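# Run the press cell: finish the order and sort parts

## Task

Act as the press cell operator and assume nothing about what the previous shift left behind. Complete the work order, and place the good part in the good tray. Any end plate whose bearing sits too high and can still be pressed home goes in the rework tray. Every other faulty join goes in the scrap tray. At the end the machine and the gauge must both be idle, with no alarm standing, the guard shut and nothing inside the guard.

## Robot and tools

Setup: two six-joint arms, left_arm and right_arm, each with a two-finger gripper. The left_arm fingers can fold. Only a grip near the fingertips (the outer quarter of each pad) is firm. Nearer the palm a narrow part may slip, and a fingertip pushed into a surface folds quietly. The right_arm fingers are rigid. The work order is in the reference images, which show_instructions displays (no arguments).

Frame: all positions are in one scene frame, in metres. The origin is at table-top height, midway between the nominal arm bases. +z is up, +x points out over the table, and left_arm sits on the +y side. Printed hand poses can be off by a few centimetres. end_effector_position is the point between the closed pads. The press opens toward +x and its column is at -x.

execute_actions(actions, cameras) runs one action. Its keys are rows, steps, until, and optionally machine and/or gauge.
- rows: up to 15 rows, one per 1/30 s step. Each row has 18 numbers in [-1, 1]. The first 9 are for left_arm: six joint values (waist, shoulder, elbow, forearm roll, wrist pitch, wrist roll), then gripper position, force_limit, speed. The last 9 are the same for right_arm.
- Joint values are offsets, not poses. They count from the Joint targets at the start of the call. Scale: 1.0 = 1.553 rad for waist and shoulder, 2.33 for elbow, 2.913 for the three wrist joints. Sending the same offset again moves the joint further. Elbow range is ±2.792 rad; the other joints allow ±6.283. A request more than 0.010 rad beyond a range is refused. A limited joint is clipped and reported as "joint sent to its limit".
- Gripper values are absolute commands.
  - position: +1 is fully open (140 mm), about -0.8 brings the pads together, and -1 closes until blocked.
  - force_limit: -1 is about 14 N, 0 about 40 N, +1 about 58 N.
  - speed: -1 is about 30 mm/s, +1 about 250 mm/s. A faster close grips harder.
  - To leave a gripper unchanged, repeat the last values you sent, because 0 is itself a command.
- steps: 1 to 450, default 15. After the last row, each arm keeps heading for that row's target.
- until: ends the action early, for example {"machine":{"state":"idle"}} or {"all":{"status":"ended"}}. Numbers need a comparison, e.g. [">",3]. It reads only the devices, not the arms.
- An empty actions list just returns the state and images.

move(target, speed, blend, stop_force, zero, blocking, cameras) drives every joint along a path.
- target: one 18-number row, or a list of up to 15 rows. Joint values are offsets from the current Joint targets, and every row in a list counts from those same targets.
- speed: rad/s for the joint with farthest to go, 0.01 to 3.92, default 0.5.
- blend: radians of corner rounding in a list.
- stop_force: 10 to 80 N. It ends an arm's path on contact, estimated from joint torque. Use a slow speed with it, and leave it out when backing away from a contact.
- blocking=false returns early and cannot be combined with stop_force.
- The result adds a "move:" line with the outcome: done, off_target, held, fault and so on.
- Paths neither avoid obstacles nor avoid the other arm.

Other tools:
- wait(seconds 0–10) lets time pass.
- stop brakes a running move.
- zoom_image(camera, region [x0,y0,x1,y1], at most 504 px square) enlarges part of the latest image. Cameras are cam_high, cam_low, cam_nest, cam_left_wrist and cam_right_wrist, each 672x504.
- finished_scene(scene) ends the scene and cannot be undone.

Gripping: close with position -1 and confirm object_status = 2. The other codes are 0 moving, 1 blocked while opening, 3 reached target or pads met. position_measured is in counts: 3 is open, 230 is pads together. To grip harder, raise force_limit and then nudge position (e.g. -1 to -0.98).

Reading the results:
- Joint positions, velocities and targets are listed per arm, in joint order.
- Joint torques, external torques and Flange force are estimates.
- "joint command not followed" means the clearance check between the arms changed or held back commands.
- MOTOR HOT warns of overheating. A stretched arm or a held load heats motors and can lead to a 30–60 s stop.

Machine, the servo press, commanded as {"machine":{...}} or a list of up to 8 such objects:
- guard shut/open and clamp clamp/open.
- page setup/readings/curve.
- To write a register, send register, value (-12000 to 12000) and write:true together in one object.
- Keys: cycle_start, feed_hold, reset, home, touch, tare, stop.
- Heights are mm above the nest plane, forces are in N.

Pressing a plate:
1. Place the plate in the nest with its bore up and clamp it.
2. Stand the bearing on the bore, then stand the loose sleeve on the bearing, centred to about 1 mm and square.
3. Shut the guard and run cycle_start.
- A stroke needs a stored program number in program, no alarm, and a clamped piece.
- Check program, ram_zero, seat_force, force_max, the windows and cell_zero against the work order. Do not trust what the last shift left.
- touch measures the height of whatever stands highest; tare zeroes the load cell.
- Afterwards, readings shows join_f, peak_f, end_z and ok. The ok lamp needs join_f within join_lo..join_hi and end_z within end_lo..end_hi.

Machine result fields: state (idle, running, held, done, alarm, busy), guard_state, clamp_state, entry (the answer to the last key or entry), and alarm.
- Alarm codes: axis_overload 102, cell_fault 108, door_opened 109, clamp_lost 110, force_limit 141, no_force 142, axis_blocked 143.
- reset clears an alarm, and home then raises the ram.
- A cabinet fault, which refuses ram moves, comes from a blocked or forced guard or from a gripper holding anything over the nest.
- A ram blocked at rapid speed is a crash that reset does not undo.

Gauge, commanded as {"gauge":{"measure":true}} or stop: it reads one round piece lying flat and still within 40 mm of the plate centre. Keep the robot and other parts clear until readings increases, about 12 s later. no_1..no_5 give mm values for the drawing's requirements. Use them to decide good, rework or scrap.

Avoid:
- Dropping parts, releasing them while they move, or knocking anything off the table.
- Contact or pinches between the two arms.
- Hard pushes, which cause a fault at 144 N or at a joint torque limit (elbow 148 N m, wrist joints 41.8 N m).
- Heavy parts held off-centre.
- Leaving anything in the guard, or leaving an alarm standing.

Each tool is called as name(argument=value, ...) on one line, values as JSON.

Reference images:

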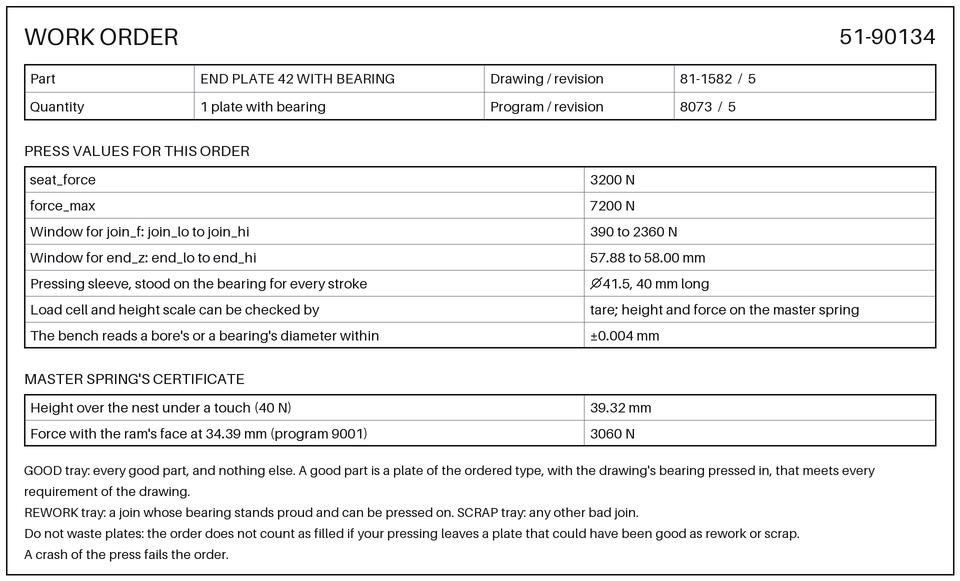

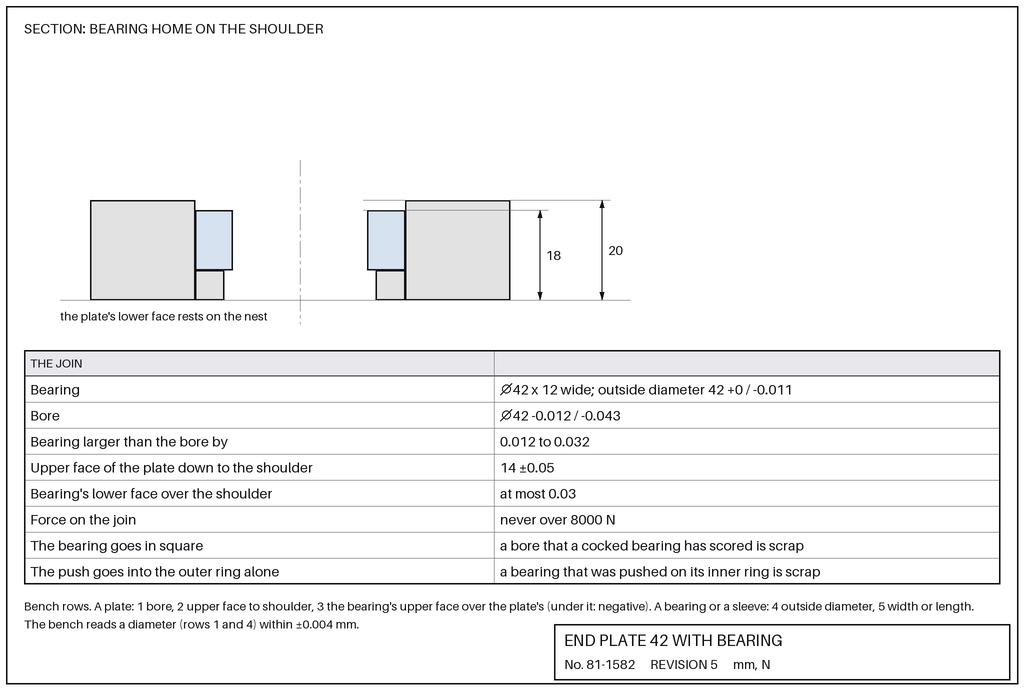

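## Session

wait(seconds=0)

zoom_image(camera="cam_low", region=[500, 230, 672, 360])

zoom_image(camera="cam_high", region=[180, 150, 480, 370])

Scene clock: 0.00 s.
left_arm: end_effector_position=(+1.1218, +0.2236, +0.2381) position_measured=3 object_status=3 end_effector_quat_wxyz=(-0.111, -0.596, +0.778, -0.163) | right_arm: end_effector_position=(+0.7868, -0.3382, +0.1417) position_measured=3 object_status=3 end_effector_quat_wxyz=(-0.120, +0.683, +0.696, +0.188)
Joint positions: left_arm=[-0.377 1.013 0.542 -0.364 1.424 3.056] | right_arm=[0.126 0.494 1.671 0.551 0.914 -0.254]
Joint velocities: within noise
Joint torques (N m): no reading
External joint torques (N m): no reading
Flange force (N): no reading
Joint targets: left_arm=[-0.377 1.013 0.542 -0.364 1.424 3.056] | right_arm=[0.126 0.494 1.671 0.551 0.914 -0.254]
Tool commands: left_gripper/position=+1.0 left_gripper/force_limit=+1.0 left_gripper/speed=+1.0 right_gripper/position=+1.0 right_gripper/force_limit=+1.0 right_gripper/speed=+1.0
machine.setup: program=+8073 ram_zero=+161.931 seat_force=+3200 force_max=+7200 join_lo=+390 join_hi=+2360 end_lo=+57.880 end_hi=+58.000 cell_gain=+1.068 cell_zero=-99 program_revision=+5 program_top=+58.000 stored1_number=+9001 stored1_revision=+1 stored2_number=+6841 stored2_revision=+2 stored3_number=+2595 stored3_revision=+6 stored4_number=+1023 stored4_revision=+4 stored5_number=+8073 stored5_revision=+5
machine: state=done guard_state=shut clamp_state=clamped guard_answer=taken clamp_answer=taken page=setup entry=no_entry entries=0 alarm=no_alarm queue=idle queue_left=0
gauge: message=nothing_yet readings=0 no_1=0.000 no_2=0.000 no_3=0.000 no_4=0.000 no_5=0.000

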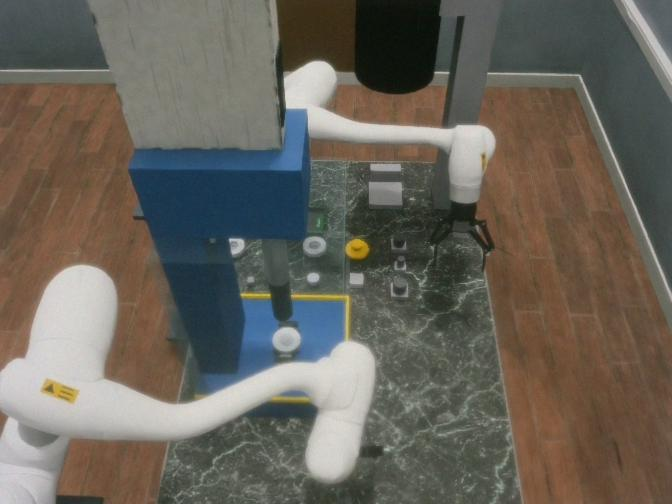

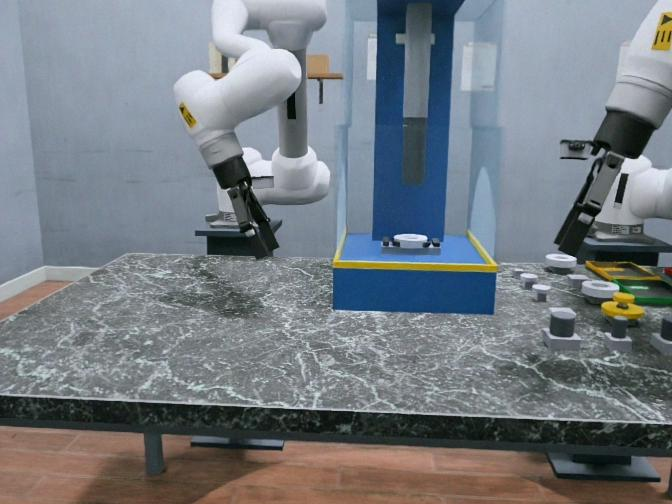

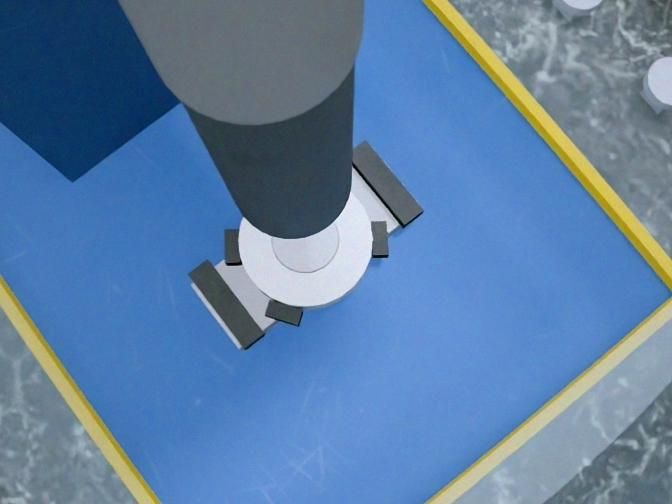

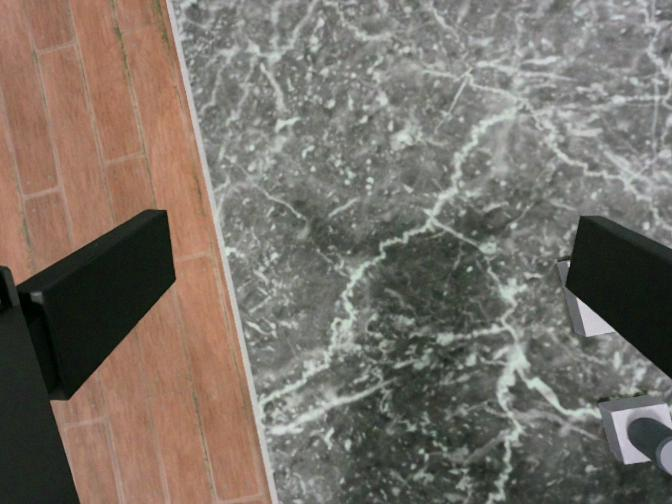

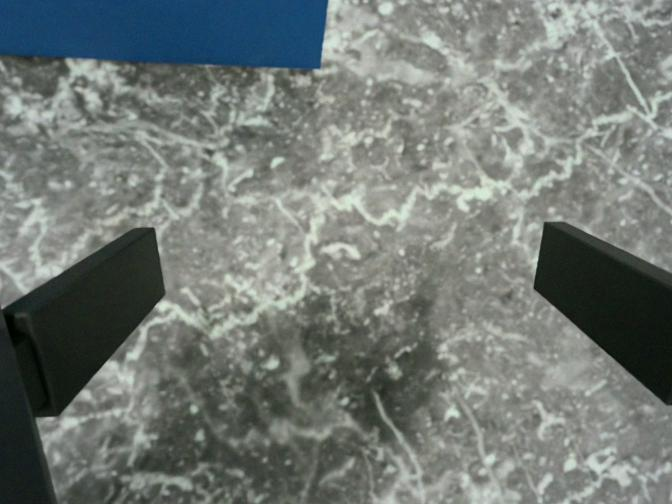

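Scaled by 2.930 from the camera's 672x504 image, which has a finer 960x720 frame.

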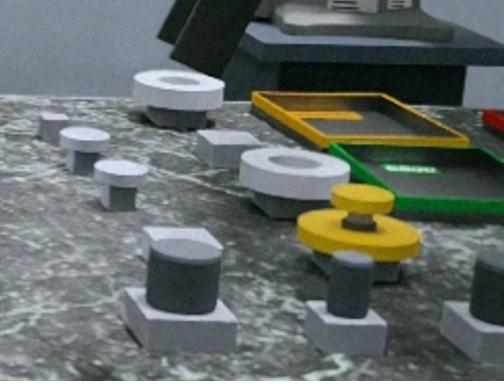

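Scaled by 1.680 from the camera's 672x504 image, which has a finer 960x720 frame.

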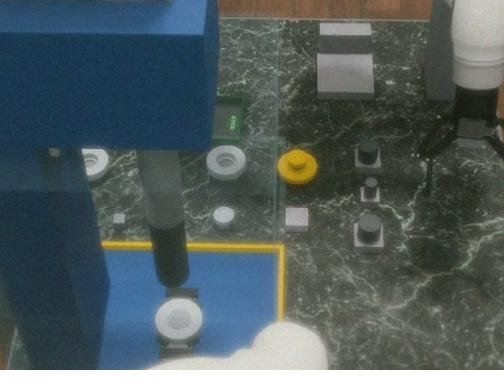

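execute_actions(actions=[{"machine":{"page":"readings"},"steps":2}], cameras=["cam_nest"])

zoom_image(camera="cam_nest", region=[215, 180, 395, 320])

execute_actions(actions=[{"machine":{"page":"curve"},"steps":2}], cameras=[])

Scene clock: 4.97 s.
left_arm: end_effector_position=(+1.1218, +0.2236, +0.2381) position_measured=3 object_status=3 end_effector_quat_wxyz=(-0.111, -0.596, +0.778, -0.163) | right_arm: end_effector_position=(+0.7868, -0.3382, +0.1417) position_measured=3 object_status=3 end_effector_quat_wxyz=(-0.120, +0.683, +0.696, +0.188)
Joint positions: left_arm=[-0.377 1.013 0.542 -0.364 1.424 3.056] | right_arm=[0.126 0.494 1.671 0.551 0.914 -0.254]
Joint velocities: within noise
Joint torques (N m): left_arm=[0.28 -123.09 -44.01 3.14 -0.48 -0.12] | right_arm=[-1.45 -81.83 -34.37 3.53 0.01 0.52]
External joint torques (N m): left_arm=[-0.43 -8.77 1.12 -0.08 0.05 0.12] | right_arm=[1.39 -2.96 -1.8 0.46 0.02 -0.52]
Flange force (N): left_arm=[0.0 0.0 0.0] | right_arm=[2.4 -0.3 -2.3]
Joint targets: left_arm=[-0.377 1.013 0.542 -0.364 1.424 3.056] | right_arm=[0.126 0.494 1.671 0.551 0.914 -0.254]
Tool commands: left_gripper/position=+1.0 left_gripper/force_limit=+1.0 left_gripper/speed=+1.0 right_gripper/position=+1.0 right_gripper/force_limit=+1.0 right_gripper/speed=+1.0
machine.readings: force=+0 touch_z=+0.000 join_f=+0 peak_f=+743 end_z=+62.044 ok=+0 pos_z=+158.069 cycles=+1
machine: state=done guard_state=shut clamp_state=clamped guard_answer=taken clamp_answer=taken page=readings entry=no_entry entries=0 alarm=no_alarm queue=done queue_left=0
gauge: message=nothing_yet readings=0 no_1=0.000 no_2=0.000 no_3=0.000 no_4=0.000 no_5=0.000
Images, in order (width x height): cam_nest 672x504.

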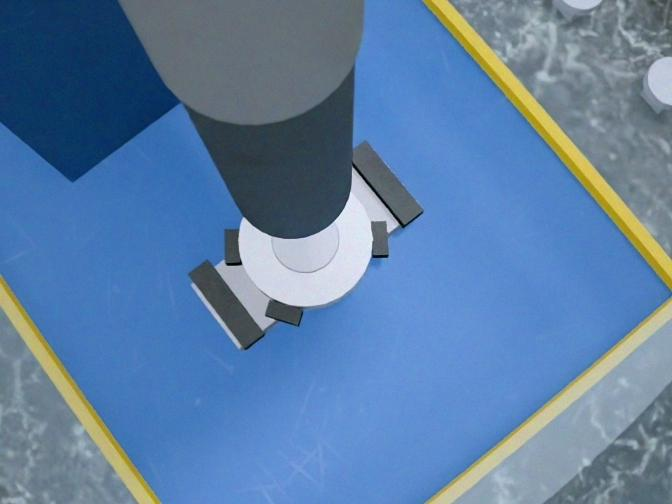

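Scaled by 2.800 from the camera's 672x504 image, which has a finer 960x720 frame.

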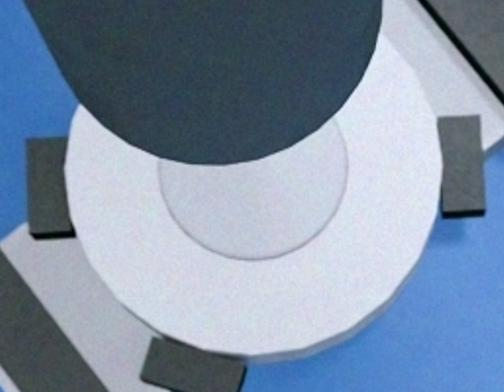

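Scene clock: 5.23 s.
left_arm: end_effector_position=(+1.1218, +0.2236, +0.2381) position_measured=3 object_status=3 end_effector_quat_wxyz=(-0.111, -0.596, +0.778, -0.163) | right_arm: end_effector_position=(+0.7868, -0.3382, +0.1417) position_measured=3 object_status=3 end_effector_quat_wxyz=(-0.120, +0.683, +0.696, +0.188)
Joint positions: left_arm=[-0.377 1.013 0.542 -0.364 1.424 3.056] | right_arm=[0.126 0.494 1.671 0.551 0.914 -0.254]
Joint velocities: within noise
Joint torques (N m): left_arm=[-0.13 -123.35 -44.03 3.17 -0.51 -0.12] | right_arm=[-1.13 -81.58 -34.47 3.48 -0.06 0.53]
External joint torques (N m): left_arm=[-0.02 -9.06 0.89 -0.09 0.08 0.12] | right_arm=[1.02 -3.27 -1.71 0.51 0.08 -0.53]
Flange force (N): left_arm=[0.0 0.0 0.0] | right_arm=[1.9 -0.8 -2.9]
Joint targets: left_arm=[-0.377 1.013 0.542 -0.364 1.424 3.056] | right_arm=[0.126 0.494 1.671 0.551 0.914 -0.254]
Tool commands: left_gripper/position=+1.0 left_gripper/force_limit=+1.0 left_gripper/speed=+1.0 right_gripper/position=+1.0 right_gripper/force_limit=+1.0 right_gripper/speed=+1.0
machine.curve: curve1_z=+71.200 curve1_f=-7 curve2_z=+69.314 curve2_f=+74 curve3_z=+67.429 curve3_f=+246 curve4_z=+65.543 curve4_f=+420 curve5_z=+63.657 curve5_f=+588 curve6_z=+61.771 curve6_f=+0 curve7_z=+59.886 curve7_f=+0 curve8_z=+58.000 curve8_f=+0
machine: state=done guard_state=shut clamp_state=clamped guard_answer=taken clamp_answer=taken page=curve entry=no_entry entries=0 alarm=no_alarm queue=done queue_left=0
gauge: message=nothing_yet readings=0 no_1=0.000 no_2=0.000 no_3=0.000 no_4=0.000 no_5=0.000
No camera images: "cameras" was empty.

execute_actions(actions=[{"machine":[{"guard":"open"},{"clamp":"open"},{"page":"readings"}],"rows":[[0,0,0,0,0,0,0.5,0,0,0,0,0,0,0,0,1,1,1]],"steps":70}], cameras=[])

move(target=[-0.0506,-0.5021,0.6673,-0.3704,-0.1795,0.2324,0.5,0,0,0,0,0,0,0,0,1,1,1], speed=0.7, cameras=["cam_nest","cam_left_wrist"])

Scene clock: 38.77 s.
left_arm: end_effector_position=(+1.1218, +0.2236, +0.2381) position_measured=66 object_status=3 end_effector_quat_wxyz=(-0.111, -0.596, +0.778, -0.163) | right_arm: end_effector_position=(+0.7868, -0.3382, +0.1417) position_measured=3 object_status=3 end_effector_quat_wxyz=(-0.120, +0.683, +0.696, +0.188)
Joint positions: left_arm=[-0.377 1.013 0.542 -0.364 1.424 3.056] | right_arm=[0.126 0.494 1.671 0.551 0.914 -0.254]
Joint velocities: within noise
Joint torques (N m): left_arm=[0.05 -123.22 -44.09 3.09 -0.51 -0.05] | right_arm=[-1.22 -82.08 -34.45 3.46 -0.02 0.48]
External joint torques (N m): left_arm=[-0.02 -9.26 0.85 -0.01 0.07 0.04] | right_arm=[1.15 -2.51 -1.54 0.51 0.06 -0.48]
Flange force (N): left_arm=[0.0 0.0 0.0] | right_arm=[1.9 -0.2 -2.0]
Joint targets: left_arm=[-0.377 1.013 0.542 -0.364 1.424 3.056] | right_arm=[0.126 0.494 1.671 0.551 0.914 -0.254]
machine.curve: curve1_z=+71.200 curve1_f=-7 curve2_z=+69.314 curve2_f=+74 curve3_z=+67.429 curve3_f=+246 curve4_z=+65.543 curve4_f=+420 curve5_z=+63.657 curve5_f=+588 curve6_z=+61.771 curve6_f=+0 curve7_z=+59.886 curve7_f=+0 curve8_z=+58.000 curve8_f=+0
machine: state=idle guard_state=open clamp_state=between guard_answer=taken clamp_answer=taken page=curve entry=no_entry entries=0 alarm=no_alarm queue=running queue_left=1
gauge: message=nothing_yet readings=0 no_1=0.000 no_2=0.000 no_3=0.000 no_4=0.000 no_5=0.000
No camera images: "cameras" was empty.

Scene clock: 41.47 s.
left_arm: end_effector_position=(+0.6017, +0.2190, +0.2600) position_measured=66 object_status=3 end_effector_quat_wxyz=(+0.353, +0.614, -0.611, +0.354) | right_arm: end_effector_position=(+0.7868, -0.3382, +0.1417) position_measured=3 object_status=3 end_effector_quat_wxyz=(-0.120, +0.683, +0.696, +0.188)
Joint positions: left_arm=[-0.456 0.233 2.097 -1.443 0.901 3.732] | right_arm=[0.126 0.494 1.671 0.551 0.914 -0.254]
Joint velocities: within noise
Joint torques (N m): left_arm=[0.61 -48.98 -30.72 -0.75 1.39 -0.08] | right_arm=[-1.32 -81.78 -34.25 3.5 -0.04 0.5]
External joint torques (N m): left_arm=[-0.65 -4.02 1.93 -0.42 -0.04 0.08] | right_arm=[1.23 -2.83 -1.77 0.47 0.08 -0.5]
Flange force (N): left_arm=[1.5 9.2 -3.2] | right_arm=[2.2 -0.1 -2.4]
Joint targets: left_arm=[-0.456 0.233 2.097 -1.443 0.901 3.732] | right_arm=[0.126 0.494 1.671 0.551 0.914 -0.254]
machine.readings: force=+0 touch_z=+0.000 join_f=+0 peak_f=+743 end_z=+62.044 ok=+0 pos_z=+158.069 cycles=+1
machine: state=idle guard_state=open clamp_state=open guard_answer=taken clamp_answer=taken page=readings entry=no_entry entries=0 alarm=no_alarm queue=done queue_left=0
gauge: message=nothing_yet readings=0 no_1=0.000 no_2=0.000 no_3=0.000 no_4=0.000 no_5=0.000
move: done
Images, in order (width x height): cam_nest 672x504, cam_left_wrist 672x504.

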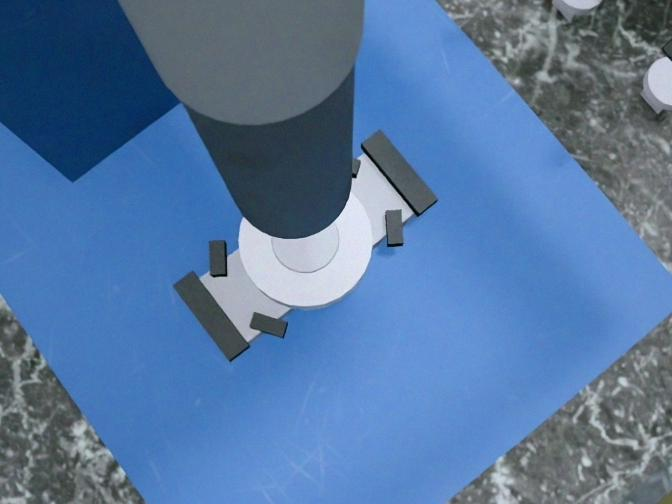

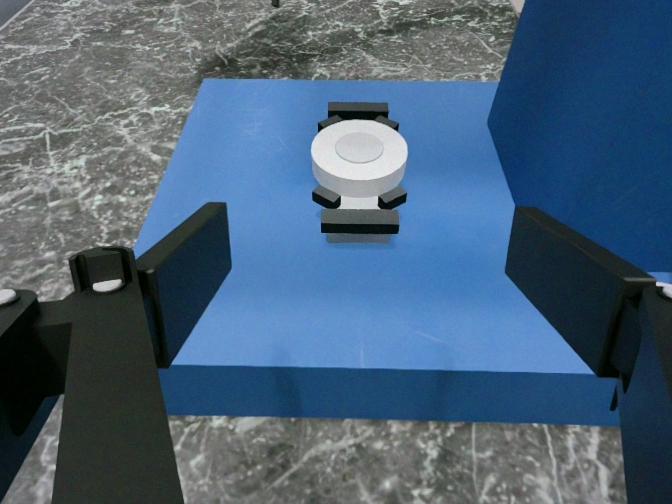

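move(target=[[-0.1848,0.1470,-0.0677,-0.0946,-0.0688,0.0345,0.5,0,0,0,0,0,0,0,0,1,1,1],[-0.1854,0.1809,-0.0614,-0.1212,-0.0642,0.0697,0.5,0,0,0,0,0,0,0,0,1,1,1]], speed=[0.3,0.07], blend=[0.01,0], stop_force=20, cameras=["cam_nest","cam_left_wrist"])

Scene clock: 51.07 s.
left_arm: end_effector_position=(+0.5984, +0.0123, +0.1446) position_measured=66 object_status=3 end_effector_quat_wxyz=(+0.353, +0.613, -0.612, +0.354) | right_arm: end_effector_position=(+0.7868, -0.3382, +0.1417) position_measured=3 object_status=3 end_effector_quat_wxyz=(-0.120, +0.683, +0.696, +0.188)
Joint positions: left_arm=[-0.744 0.514 1.954 -1.796 0.714 3.935] | right_arm=[0.126 0.494 1.671 0.551 0.914 -0.254]
Joint velocities: within noise
Joint torques (N m): left_arm=[0.08 -70.77 -26.59 -1.49 1.67 -0.08] | right_arm=[-1.02 -81.94 -34.47 3.46 -0.03 0.51]
External joint torques (N m): left_arm=[-0.1 -5.73 1.87 -0.22 0.05 0.08] | right_arm=[0.95 -2.77 -1.61 0.52 0.07 -0.51]
Flange force (N): left_arm=[2.5 8.3 -8.7] | right_arm=[1.7 -0.4 -2.4]
Joint targets: left_arm=[-0.744 0.514 1.954 -1.796 0.714 3.935] | right_arm=[0.126 0.494 1.671 0.551 0.914 -0.254]
machine.readings: force=+0 touch_z=+0.000 join_f=+0 peak_f=+743 end_z=+62.044 ok=+0 pos_z=+158.069 cycles=+1
machine: state=idle guard_state=open clamp_state=open guard_answer=taken clamp_answer=taken page=readings entry=no_entry entries=0 alarm=no_alarm queue=done queue_left=0
gauge: message=nothing_yet readings=0 no_1=0.000 no_2=0.000 no_3=0.000 no_4=0.000 no_5=0.000
move: done
Images, in order (width x height): cam_nest 672x504, cam_left_wrist 672x504.

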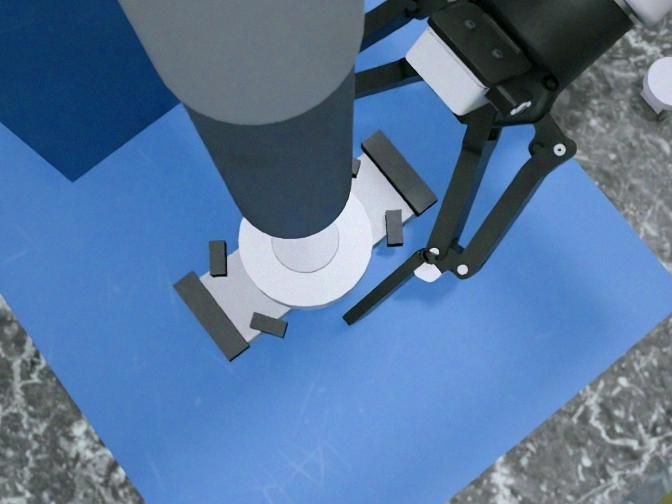

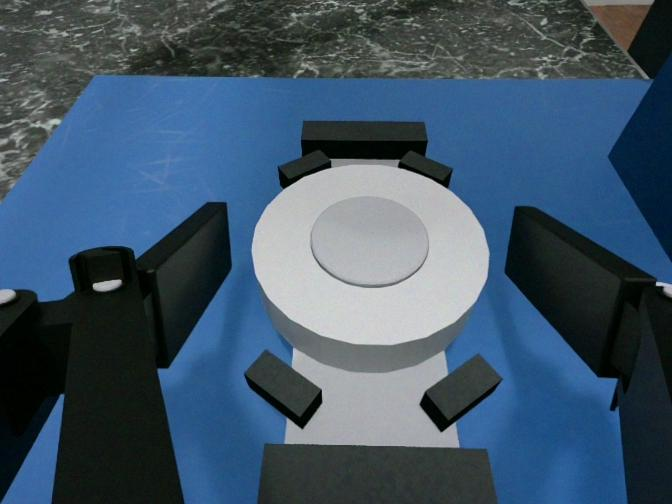

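move(target=[[0,0,0,0,0,0,-1,0,-1,0,0,0,0,0,0,1,1,1],[0.0006,-0.0339,-0.0063,0.0266,-0.0045,-0.0352,-1,0,-1,0,0,0,0,0,0,1,1,1],[0.1857,-0.1807,0.0612,0.1215,0.0642,-0.0698,-1,0,-1,0,0,0,0,0,0,1,1,1],[0.4879,-0.2484,0.1906,-0.4518,-0.0968,0.2599,-1,0,-1,0,0,0,0,0,0,1,1,1],[0.4626,-0.0261,0.1134,-0.4755,-0.04,0.2737,-1,0,-1,0,0,0,0,0,0,1,1,1]], speed=[0.5,0.07,0.25,0.6,0.3], blend=[0,0.01,0.05,0.04,0], cameras=["cam_left_wrist"])

move(target=[-0.0114,0.0567,0.0018,-0.0070,0.0321,0.0016,-1,0,-1,0,0,0,0,0,0,1,1,1], speed=0.03, stop_force=12, cameras=["cam_left_wrist"])

Scene clock: 69.70 s.
left_arm: end_effector_position=(+0.9061, +0.7401, +0.0899) position_measured=105 object_status=2 end_effector_quat_wxyz=(-0.001, +0.866, +0.001, +0.500) | right_arm: end_effector_position=(+0.7868, -0.3382, +0.1417) position_measured=3 object_status=3 end_effector_quat_wxyz=(-0.120, +0.683, +0.696, +0.188)
Joint positions: left_arm=[-0.025 0.474 2.218 -3.181 0.597 4.733] | right_arm=[0.126 0.494 1.671 0.551 0.914 -0.254]
Joint velocities: within noise
Joint torques (N m): left_arm=[0.04 -65.99 -24.44 -1.58 3.38 -0.06] | right_arm=[-0.74 -81.65 -34.25 3.51 -0.03 0.53]
External joint torques (N m): left_arm=[-0.1 -3.17 3.22 -0.3 -0.93 0.06] | right_arm=[0.67 -2.88 -1.65 0.44 0.07 -0.53]
Flange force (N): left_arm=[2.2 1.4 -10.5] | right_arm=[1.4 -0.4 -2.7]
Joint targets: left_arm=[-0.025 0.474 2.218 -3.181 0.597 4.733] | right_arm=[0.126 0.494 1.671 0.551 0.914 -0.254]
machine.readings: force=+0 touch_z=+0.000 join_f=+0 peak_f=+743 end_z=+62.044 ok=+0 pos_z=+158.069 cycles=+1
machine: state=idle guard_state=open clamp_state=open guard_answer=taken clamp_answer=taken page=readings entry=no_entry entries=0 alarm=no_alarm queue=done queue_left=0
gauge: message=nothing_yet readings=0 no_1=0.000 no_2=0.000 no_3=0.000 no_4=0.000 no_5=0.000
move: done
Images, in order (width x height): cam_left_wrist 672x504.

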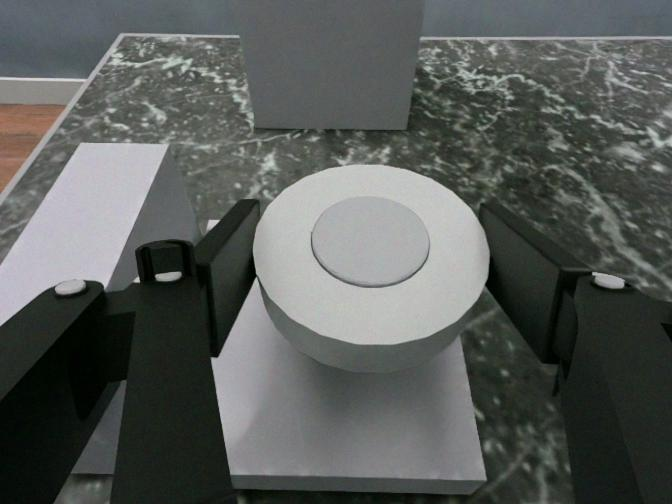

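Scene clock: 73.27 s.
left_arm: end_effector_position=(+0.9070, +0.7321, +0.0491) position_measured=105 object_status=2 end_effector_quat_wxyz=(-0.001, +0.866, +0.002, +0.501) | right_arm: end_effector_position=(+0.7868, -0.3382, +0.1417) position_measured=3 object_status=3 end_effector_quat_wxyz=(-0.120, +0.683, +0.696, +0.188)
Joint positions: left_arm=[-0.041 0.551 2.221 -3.198 0.679 4.737] | right_arm=[0.126 0.494 1.671 0.551 0.914 -0.254]
Joint velocities: within noise
Joint torques (N m): left_arm=[-2.45 -48.07 -14.1 -0.85 -3.87 -0.77] | right_arm=[-1.4 -82.16 -34.24 3.53 -0.04 0.56]
External joint torques (N m): left_arm=[2.46 -25.18 -4.16 -0.71 6.33 0.77] | right_arm=[1.28 -2.56 -1.9 0.45 0.07 -0.56]
Flange force (N): left_arm=[22.2 -1.3 -33.3] | right_arm=[2.1 0.5 -2.1]
Joint targets: left_arm=[-0.041 0.551 2.221 -3.198 0.679 4.737] | right_arm=[0.126 0.494 1.671 0.551 0.914 -0.254]
machine.readings: force=+0 touch_z=+0.000 join_f=+0 peak_f=+743 end_z=+62.044 ok=+0 pos_z=+158.069 cycles=+1
machine: state=idle guard_state=open clamp_state=open guard_answer=taken clamp_answer=taken page=readings entry=no_entry entries=0 alarm=no_alarm queue=done queue_left=0
gauge: message=nothing_yet readings=0 no_1=0.000 no_2=0.000 no_3=0.000 no_4=0.000 no_5=0.000
move: contact (left_arm); left_arm: the shoulder is farthest, 0.011 rad from its target
Images, in order (width x height): cam_left_wrist 672x504.

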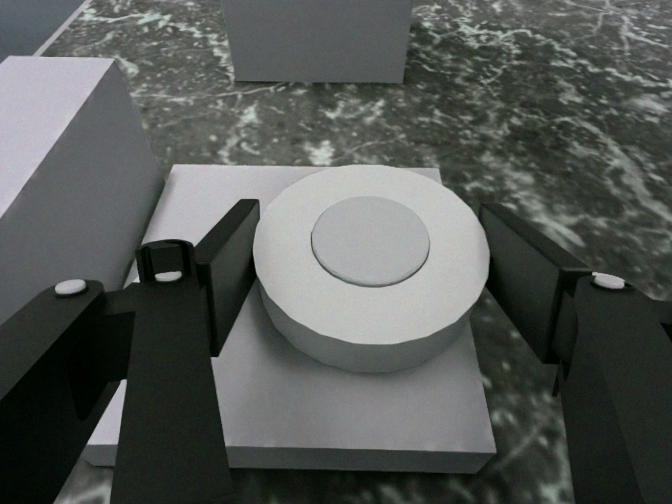

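move(target=[[0,-0.0012,0,0,-0.0007,0,-1,0,-1,0,0,0,0,0,0,1,1,1],[0,-0.0012,0,0,-0.0007,0,0.5,0,0,0,0,0,0,0,0,1,1,1],[-0.0457,-0.4830,0.1365,-0.1119,-0.1432,0.0999,0.5,0,0,0,0,0,0,0,0,1,1,1]], speed=[0.02,0.1,0.45], cameras=[])

execute_actions(actions=[{"gauge":{"measure":true},"machine":{"tare":true},"steps":430,"until":{"gauge":{"readings":[">",0]}}}], cameras=["cam_left_wrist"])

Scene clock: 84.17 s.
left_arm: end_effector_position=(+0.6606, +0.7212, +0.2609) position_measured=66 object_status=3 end_effector_quat_wxyz=(-0.001, +0.866, +0.002, +0.501) | right_arm: end_effector_position=(+0.7868, -0.3382, +0.1417) position_measured=3 object_status=3 end_effector_quat_wxyz=(-0.120, +0.683, +0.696, +0.188)
Joint positions: left_arm=[-0.112 -0.2 2.539 -3.524 0.262 5.028] | right_arm=[0.126 0.494 1.671 0.551 0.914 -0.254]
Joint velocities: within noise
Joint torques (N m): left_arm=[0.1 -10.62 -35.34 -2.39 2.37 -0.18] | right_arm=[-1.24 -82.14 -34.35 3.48 -0.03 0.55]
External joint torques (N m): left_arm=[-0.13 -2.61 0.97 -0.35 -0.05 0.18] | right_arm=[1.15 -2.51 -1.72 0.49 0.06 -0.54]
Flange force (N): left_arm=[0.0 0.0 0.0] | right_arm=[1.9 0.2 -2.0]
Joint targets: left_arm=[-0.112 -0.200 2.539 -3.524 0.262 5.028] | right_arm=[0.126 0.494 1.671 0.551 0.914 -0.254]
machine.readings: force=+0 touch_z=+0.000 join_f=+0 peak_f=+743 end_z=+62.044 ok=+0 pos_z=+158.069 cycles=+1
machine: state=idle guard_state=open clamp_state=open guard_answer=taken clamp_answer=taken page=readings entry=no_entry entries=0 alarm=no_alarm queue=done queue_left=0
gauge: message=nothing_yet readings=0 no_1=0.000 no_2=0.000 no_3=0.000 no_4=0.000 no_5=0.000
move: done
No camera images: "cameras" was empty.

Scene clock: 96.37 s.
left_arm: end_effector_position=(+0.6606, +0.7212, +0.2610) position_measured=66 object_status=3 end_effector_quat_wxyz=(-0.001, +0.866, +0.002, +0.501) | right_arm: end_effector_position=(+0.7868, -0.3382, +0.1417) position_measured=3 object_status=3 end_effector_quat_wxyz=(-0.120, +0.683, +0.696, +0.188)
Joint positions: left_arm=[-0.112 -0.2 2.539 -3.524 0.262 5.028] | right_arm=[0.126 0.494 1.671 0.551 0.914 -0.254]
Joint velocities: within noise
Joint torques (N m): left_arm=[0.29 -10.97 -35.32 -2.41 2.28 -0.1] | right_arm=[-1.25 -81.83 -34.24 3.48 -0.01 0.51]
External joint torques (N m): left_arm=[-0.31 -2.34 1.22 -0.3 0.03 0.1] | right_arm=[1.14 -2.96 -1.91 0.51 0.04 -0.51]
Flange force (N): left_arm=[0.0 0.0 0.0] | right_arm=[2.1 0.0 -2.5]
Joint targets: left_arm=[-0.112 -0.200 2.539 -3.524 0.262 5.028] | right_arm=[0.126 0.494 1.671 0.551 0.914 -0.254]
Tool commands: left_gripper/position=+0.5 left_gripper/force_limit=+0.0 left_gripper/speed=+0.0 right_gripper/position=+1.0 right_gripper/force_limit=+1.0 right_gripper/speed=+1.0
machine.readings: force=+0 touch_z=+0.000 join_f=+0 peak_f=+743 end_z=+62.044 ok=+0 pos_z=+158.069 cycles=+1
machine: state=idle guard_state=open clamp_state=open guard_answer=taken clamp_answer=taken page=readings entry=taken entries=1 alarm=no_alarm queue=done queue_left=0
gauge: message=measure_taken readings=1 no_1=0.000 no_2=0.000 no_3=2.053 no_4=0.000 no_5=0.000
Images, in order (width x height): cam_left_wrist 672x504.

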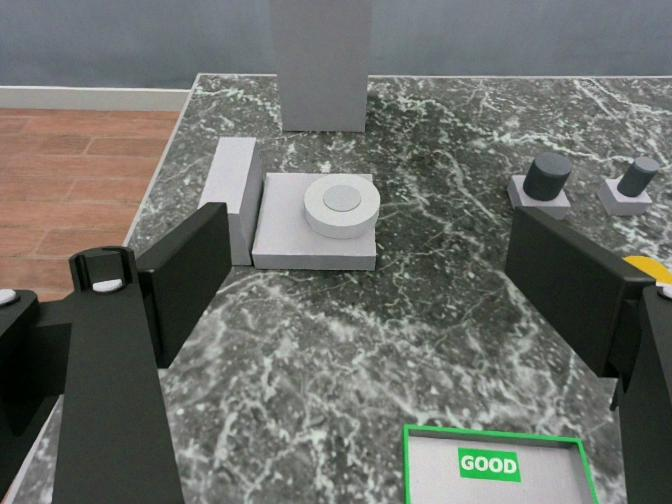

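move(target=[[0.0457,0.4830,-0.1365,0.1119,0.1432,-0.0999,0.5,0,0,0,0,0,0,0,0,1,1,1],[0.0457,0.4830,-0.1365,0.1119,0.1432,-0.0999,-1,0,-1,0,0,0,0,0,0,1,1,1],[0.056,0.434,-0.1378,0.1177,0.1150,-0.1013,-1,0,-1,0,0,0,0,0,0,1,1,1],[0.0809,0.2113,-0.0605,0.1411,0.0584,-0.1149,-1,0,-1,0,0,0,0,0,0,1,1,1]], speed=[0.4,0.1,0.1,0.35], blend=[0,0,0.01,0], cameras=[])

move(target=[[0.1926,0.1398,-0.1080,0.7211,0.3088,-0.2112,-1,0,-1,0,0,0,0,0,0,1,1,1],[0.3150,-0.0231,0.0188,0.7668,0.3313,-0.1762,-1,0,-1,0,0,0,0,0,0,1,1,1]], speed=[0.8,0.3], blend=[0.05,0], cameras=["cam_left_wrist"])

Scene clock: 119.60 s.
left_arm: end_effector_position=(+0.7806, +0.7586, +0.1996) position_measured=105 object_status=2 end_effector_quat_wxyz=(-0.001, +0.866, +0.002, +0.500) | right_arm: end_effector_position=(+0.7868, -0.3382, +0.1417) position_measured=3 object_status=3 end_effector_quat_wxyz=(-0.120, +0.683, +0.696, +0.188)
Joint positions: left_arm=[0.014 0.129 2.398 -3.113 0.432 4.693] | right_arm=[0.126 0.494 1.671 0.551 0.914 -0.254]
Joint velocities: within noise
Joint torques (N m): left_arm=[-0.3 -37.64 -30.14 -2.33 3.41 -0.12] | right_arm=[-1.25 -82.05 -34.21 3.46 -0.02 0.55]
External joint torques (N m): left_arm=[0.22 -2.53 3.33 -0.2 -0.98 0.12] | right_arm=[1.19 -2.89 -2.03 0.53 0.05 -0.54]
Flange force (N): left_arm=[0.1 1.8 -10.3] | right_arm=[2.2 0.3 -2.4]
Joint targets: left_arm=[0.014 0.129 2.398 -3.113 0.432 4.693] | right_arm=[0.126 0.494 1.671 0.551 0.914 -0.254]
machine.readings: force=+0 touch_z=+0.000 join_f=+0 peak_f=+743 end_z=+62.044 ok=+0 pos_z=+158.069 cycles=+1
machine: state=idle guard_state=open clamp_state=open guard_answer=taken clamp_answer=taken page=readings entry=taken entries=1 alarm=no_alarm queue=done queue_left=0
gauge: message=measure_taken readings=1 no_1=0.000 no_2=0.000 no_3=2.053 no_4=0.000 no_5=0.000
move: done
No camera images: "cameras" was empty.

Scene clock: 123.67 s.
left_arm: end_effector_position=(+0.4049, +0.6404, +0.1998) position_measured=105 object_status=2 end_effector_quat_wxyz=(+0.353, +0.614, -0.611, +0.354) | right_arm: end_effector_position=(+0.7868, -0.3382, +0.1417) position_measured=3 object_status=3 end_effector_quat_wxyz=(-0.120, +0.683, +0.696, +0.188)
Joint positions: left_arm=[0.503 0.093 2.442 -0.88 1.397 4.18] | right_arm=[0.126 0.494 1.671 0.551 0.914 -0.254]
Joint velocities: within noise
Joint torques (N m): left_arm=[0.05 -27.53 -22.69 0.03 2.84 -0.12] | right_arm=[-1.06 -82 -34.57 3.49 -0.01 0.47]
External joint torques (N m): left_arm=[-0.08 -2.62 2.26 0.34 -0.74 0.12] | right_arm=[0.94 -2.66 -1.53 0.49 0.04 -0.47]
Flange force (N): left_arm=[4.3 6.3 2.8] | right_arm=[1.7 -0.4 -2.3]
Joint targets: left_arm=[0.504 0.093 2.442 -0.880 1.397 4.180] | right_arm=[0.126 0.494 1.671 0.551 0.914 -0.254]
machine.readings: force=+0 touch_z=+0.000 join_f=+0 peak_f=+743 end_z=+62.044 ok=+0 pos_z=+158.069 cycles=+1
machine: state=idle guard_state=open clamp_state=open guard_answer=taken clamp_answer=taken page=readings entry=taken entries=1 alarm=no_alarm queue=done queue_left=0
gauge: message=measure_taken readings=1 no_1=0.000 no_2=0.000 no_3=2.053 no_4=0.000 no_5=0.000
move: done
Images, in order (width x height): cam_left_wrist 672x504.

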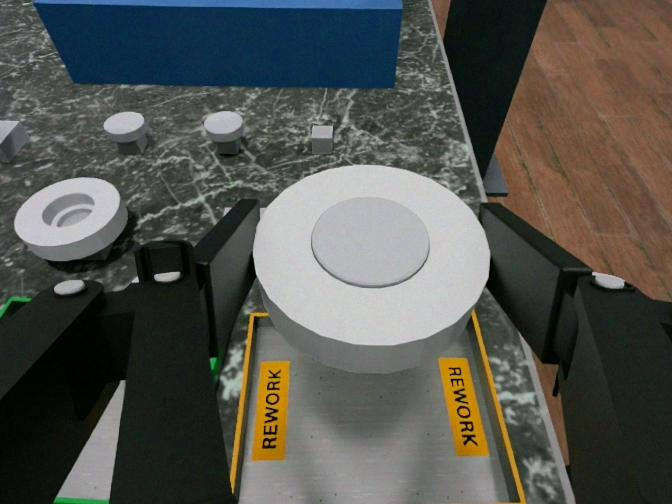

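move(target=[0.0176,0.2126,0.0289,-0.0242,-0.0808,0.1154,-1,0,-1,0,0,0,0,0,0,1,1,1], speed=0.25, cameras=["cam_left_wrist"])

move(target=[0,0.0784,-0.0003,-0.0164,-0.0234,0.0381,-1,0,-1,0,0,0,0,0,0,1,1,1], speed=0.04, stop_force=12, cameras=["cam_left_wrist"])

Scene clock: 138.20 s.
left_arm: end_effector_position=(+0.3935, +0.6460, +0.0603) position_measured=105 object_status=2 end_effector_quat_wxyz=(+0.353, +0.613, -0.611, +0.354) | right_arm: end_effector_position=(+0.7868, -0.3382, +0.1417) position_measured=3 object_status=3 end_effector_quat_wxyz=(-0.120, +0.683, +0.696, +0.188)
Joint positions: left_arm=[0.531 0.423 2.51 -0.95 1.162 4.516] | right_arm=[0.126 0.494 1.671 0.551 0.914 -0.254]
Joint velocities: within noise
Joint torques (N m): left_arm=[0.32 -44.34 -6.3 0.21 3.39 -0.21] | right_arm=[-1.3 -82.11 -34.49 3.53 0 0.5]
External joint torques (N m): left_arm=[-0.36 -2.93 2.07 -0.13 -1 0.21] | right_arm=[1.23 -2.63 -1.57 0.45 0.03 -0.5]
Flange force (N): left_arm=[7.3 4.4 1.8] | right_arm=[2.0 -0.3 -2.1]
Joint targets: left_arm=[0.531 0.423 2.510 -0.950 1.162 4.516] | right_arm=[0.126 0.494 1.671 0.551 0.914 -0.254]
machine.readings: force=+0 touch_z=+0.000 join_f=+0 peak_f=+743 end_z=+62.044 ok=+0 pos_z=+158.069 cycles=+1
machine: state=idle guard_state=open clamp_state=open guard_answer=taken clamp_answer=taken page=readings entry=taken entries=1 alarm=no_alarm queue=done queue_left=0
gauge: message=measure_taken readings=1 no_1=0.000 no_2=0.000 no_3=2.053 no_4=0.000 no_5=0.000
move: done
Images, in order (width x height): cam_left_wrist 672x504.

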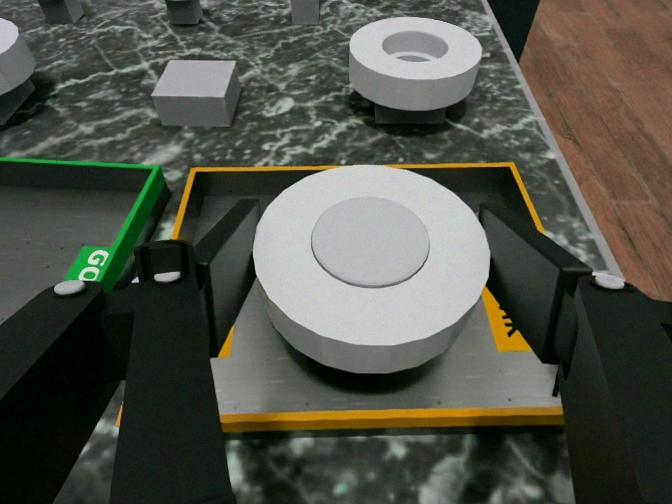

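Scene clock: 141.07 s.
left_arm: end_effector_position=(+0.3942, +0.6460, +0.0270) position_measured=105 object_status=2 end_effector_quat_wxyz=(+0.353, +0.613, -0.611, +0.355) | right_arm: end_effector_position=(+0.7868, -0.3382, +0.1417) position_measured=3 object_status=3 end_effector_quat_wxyz=(-0.120, +0.683, +0.696, +0.188)
Joint positions: left_arm=[0.531 0.514 2.509 -0.986 1.112 4.599] | right_arm=[0.126 0.494 1.671 0.551 0.914 -0.254]
Joint velocities: within noise
Joint torques (N m): left_arm=[1.66 -42.55 -5.86 0.72 -5.44 -0.33] | right_arm=[-1.05 -81.65 -34.46 3.49 0.02 0.5]
External joint torques (N m): left_arm=[-1.65 -9.32 5.72 -0.69 7.86 0.33] | right_arm=[0.96 -3.02 -1.56 0.48 0.02 -0.5]
Flange force (N): left_arm=[34.8 4.3 -10.7] | right_arm=[1.8 -0.8 -2.6]
Joint targets: left_arm=[0.531 0.514 2.509 -0.986 1.112 4.599] | right_arm=[0.126 0.494 1.671 0.551 0.914 -0.254]
machine.readings: force=+0 touch_z=+0.000 join_f=+0 peak_f=+743 end_z=+62.044 ok=+0 pos_z=+158.069 cycles=+1
machine: state=idle guard_state=open clamp_state=open guard_answer=taken clamp_answer=taken page=readings entry=taken entries=1 alarm=no_alarm queue=done queue_left=0
gauge: message=measure_taken readings=1 no_1=0.000 no_2=0.000 no_3=2.053 no_4=0.000 no_5=0.000
move: contact (left_arm); left_arm: the shoulder is farthest, 0.031 rad from its target
Images, in order (width x height): cam_left_wrist 672x504.

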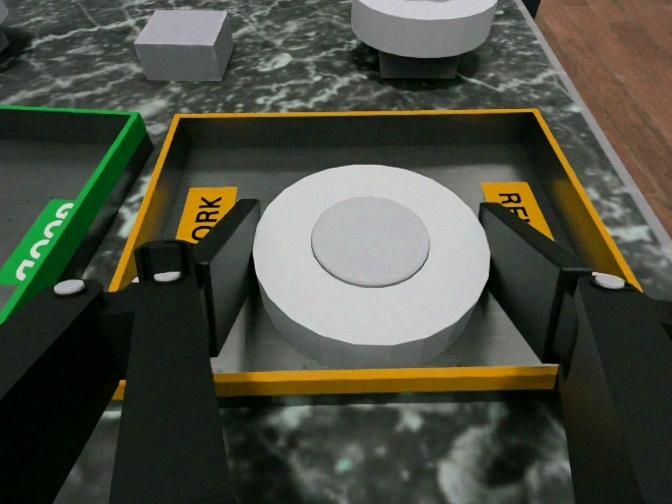

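move(target=[[0,-0.0012,0,0.0001,0.0008,-0.0004,-1,0,-1,0,0,0,0,0,0,1,1,1],[0,-0.0012,0,0.0001,0.0008,-0.0004,0.4,0,0,0,0,0,0,0,0,1,1,1],[-0.0174,-0.2711,-0.0288,0.0364,0.0978,-0.1438,0.4,0,0,0,0,0,0,0,0,1,1,1],[-0.2652,0.0330,-0.2973,-0.0450,0.0559,-0.2346,0.4,0,0,0,0,0,0,0,0,1,1,1]], speed=[0.02,0.1,0.25,0.5], blend=[0,0,0.03,0], cameras=["cam_left_wrist","cam_low"])

Scene clock: 156.80 s.
left_arm: end_effector_position=(+0.8002, +0.5498, +0.1601) position_measured=78 object_status=3 end_effector_quat_wxyz=(+0.353, +0.614, -0.611, +0.354) | right_arm: end_effector_position=(+0.7868, -0.3382, +0.1417) position_measured=3 object_status=3 end_effector_quat_wxyz=(-0.120, +0.683, +0.696, +0.188)
Joint positions: left_arm=[0.119 0.565 1.816 -1.117 1.275 3.916] | right_arm=[0.126 0.494 1.671 0.551 0.914 -0.254]
Joint velocities: within noise
Joint torques (N m): left_arm=[-0.58 -76.48 -27.68 -0.17 1.62 -0.2] | right_arm=[-1.56 -81.52 -34.47 3.5 -0.02 0.61]
External joint torques (N m): left_arm=[0.53 -5.82 1.57 -0.17 0.08 0.2] | right_arm=[1.5 -3.04 -1.5 0.47 0.06 -0.61]
Flange force (N): left_arm=[5.8 10.2 -2.2] | right_arm=[2.3 -1.1 -2.3]
Joint targets: left_arm=[0.119 0.565 1.816 -1.117 1.275 3.916] | right_arm=[0.126 0.494 1.671 0.551 0.914 -0.254]
machine.readings: force=+0 touch_z=+0.000 join_f=+0 peak_f=+743 end_z=+62.044 ok=+0 pos_z=+158.069 cycles=+1
machine: state=idle guard_state=open clamp_state=open guard_answer=taken clamp_answer=taken page=readings entry=taken entries=1 alarm=no_alarm queue=done queue_left=0
gauge: message=measure_taken readings=1 no_1=0.000 no_2=0.000 no_3=2.053 no_4=0.000 no_5=0.000
move: done
Images, in order (width x height): cam_low 672x504, cam_left_wrist 672x504.

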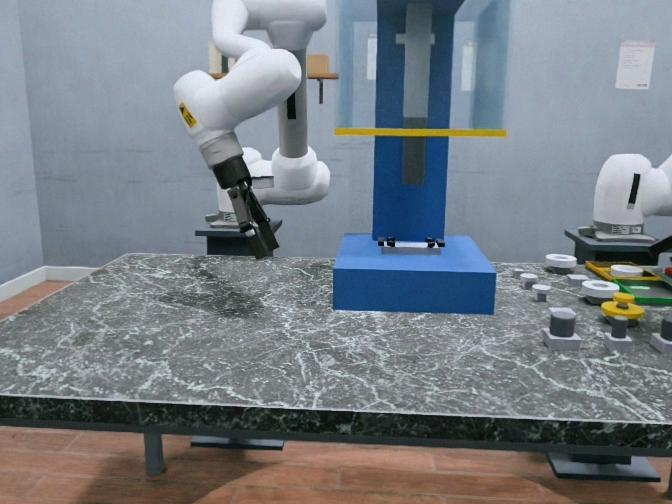

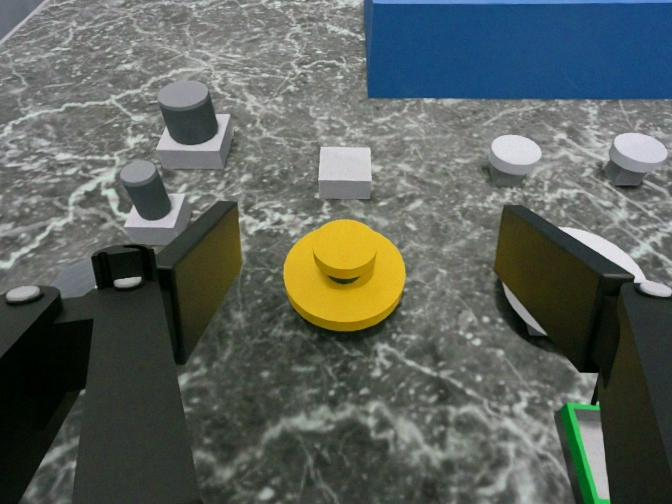

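zoom_image(camera="cam_left_wrist", region=[260, 200, 430, 350])

zoom_image(camera="cam_low", region=[580, 275, 650, 330])

Scaled by 2.965 from the camera's 672x504 image, which has a finer 960x720 frame.

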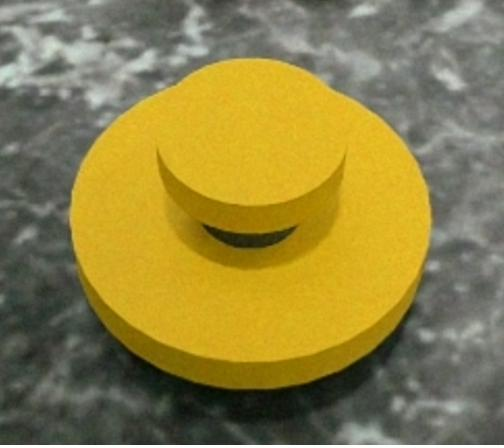

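Scaled by 7.200 from the camera's 672x504 image, which has a finer 960x720 frame.

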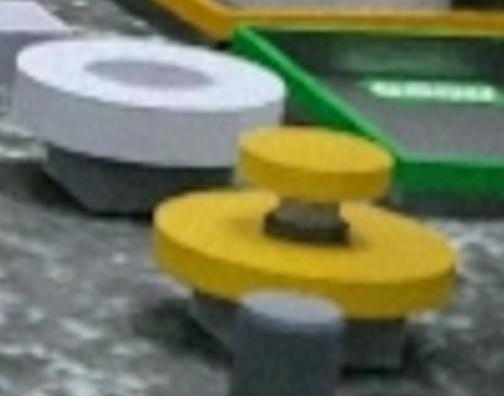

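move(target=[-0.0670,0.0543,0.0119,-0.0369,-0.0362,0.0278,0.5,0,0,0,0,0,0,0,0,1,1,1], speed=0.3, cameras=["cam_left_wrist"])

Scene clock: 185.97 s.
left_arm: end_effector_position=(+0.8043, +0.4755, +0.0898) position_measured=66 object_status=3 end_effector_quat_wxyz=(+0.353, +0.614, -0.611, +0.354) | right_arm: end_effector_position=(+0.7868, -0.3382, +0.1417) position_measured=3 object_status=3 end_effector_quat_wxyz=(-0.120, +0.683, +0.696, +0.188)
Joint positions: left_arm=[0.015 0.649 1.844 -1.225 1.169 3.996] | right_arm=[0.126 0.494 1.671 0.551 0.914 -0.254]
Joint velocities: within noise
Joint torques (N m): left_arm=[-0.26 -80.84 -24 -0.4 1.81 -0.01] | right_arm=[-1.19 -81.69 -34.45 3.48 -0.01 0.49]
External joint torques (N m): left_arm=[0.29 -5.29 1.54 -0.17 0.03 0.01] | right_arm=[1.14 -3.06 -1.62 0.49 0.05 -0.49]
Flange force (N): left_arm=[6.0 8.7 -3.1] | right_arm=[2.1 -0.8 -2.6]
Joint targets: left_arm=[0.015 0.649 1.844 -1.225 1.169 3.997] | right_arm=[0.126 0.494 1.671 0.551 0.914 -0.254]
machine.readings: force=+0 touch_z=+0.000 join_f=+0 peak_f=+743 end_z=+62.044 ok=+0 pos_z=+158.069 cycles=+1
machine: state=idle guard_state=open clamp_state=open guard_answer=taken clamp_answer=taken page=readings entry=taken entries=1 alarm=no_alarm queue=done queue_left=0
gauge: message=measure_taken readings=1 no_1=0.000 no_2=0.000 no_3=2.053 no_4=0.000 no_5=0.000
move: done
Images, in order (width x height): cam_left_wrist 672x504.

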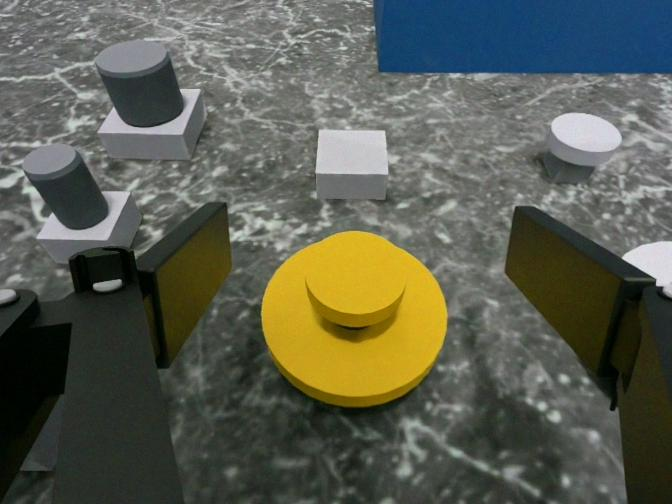

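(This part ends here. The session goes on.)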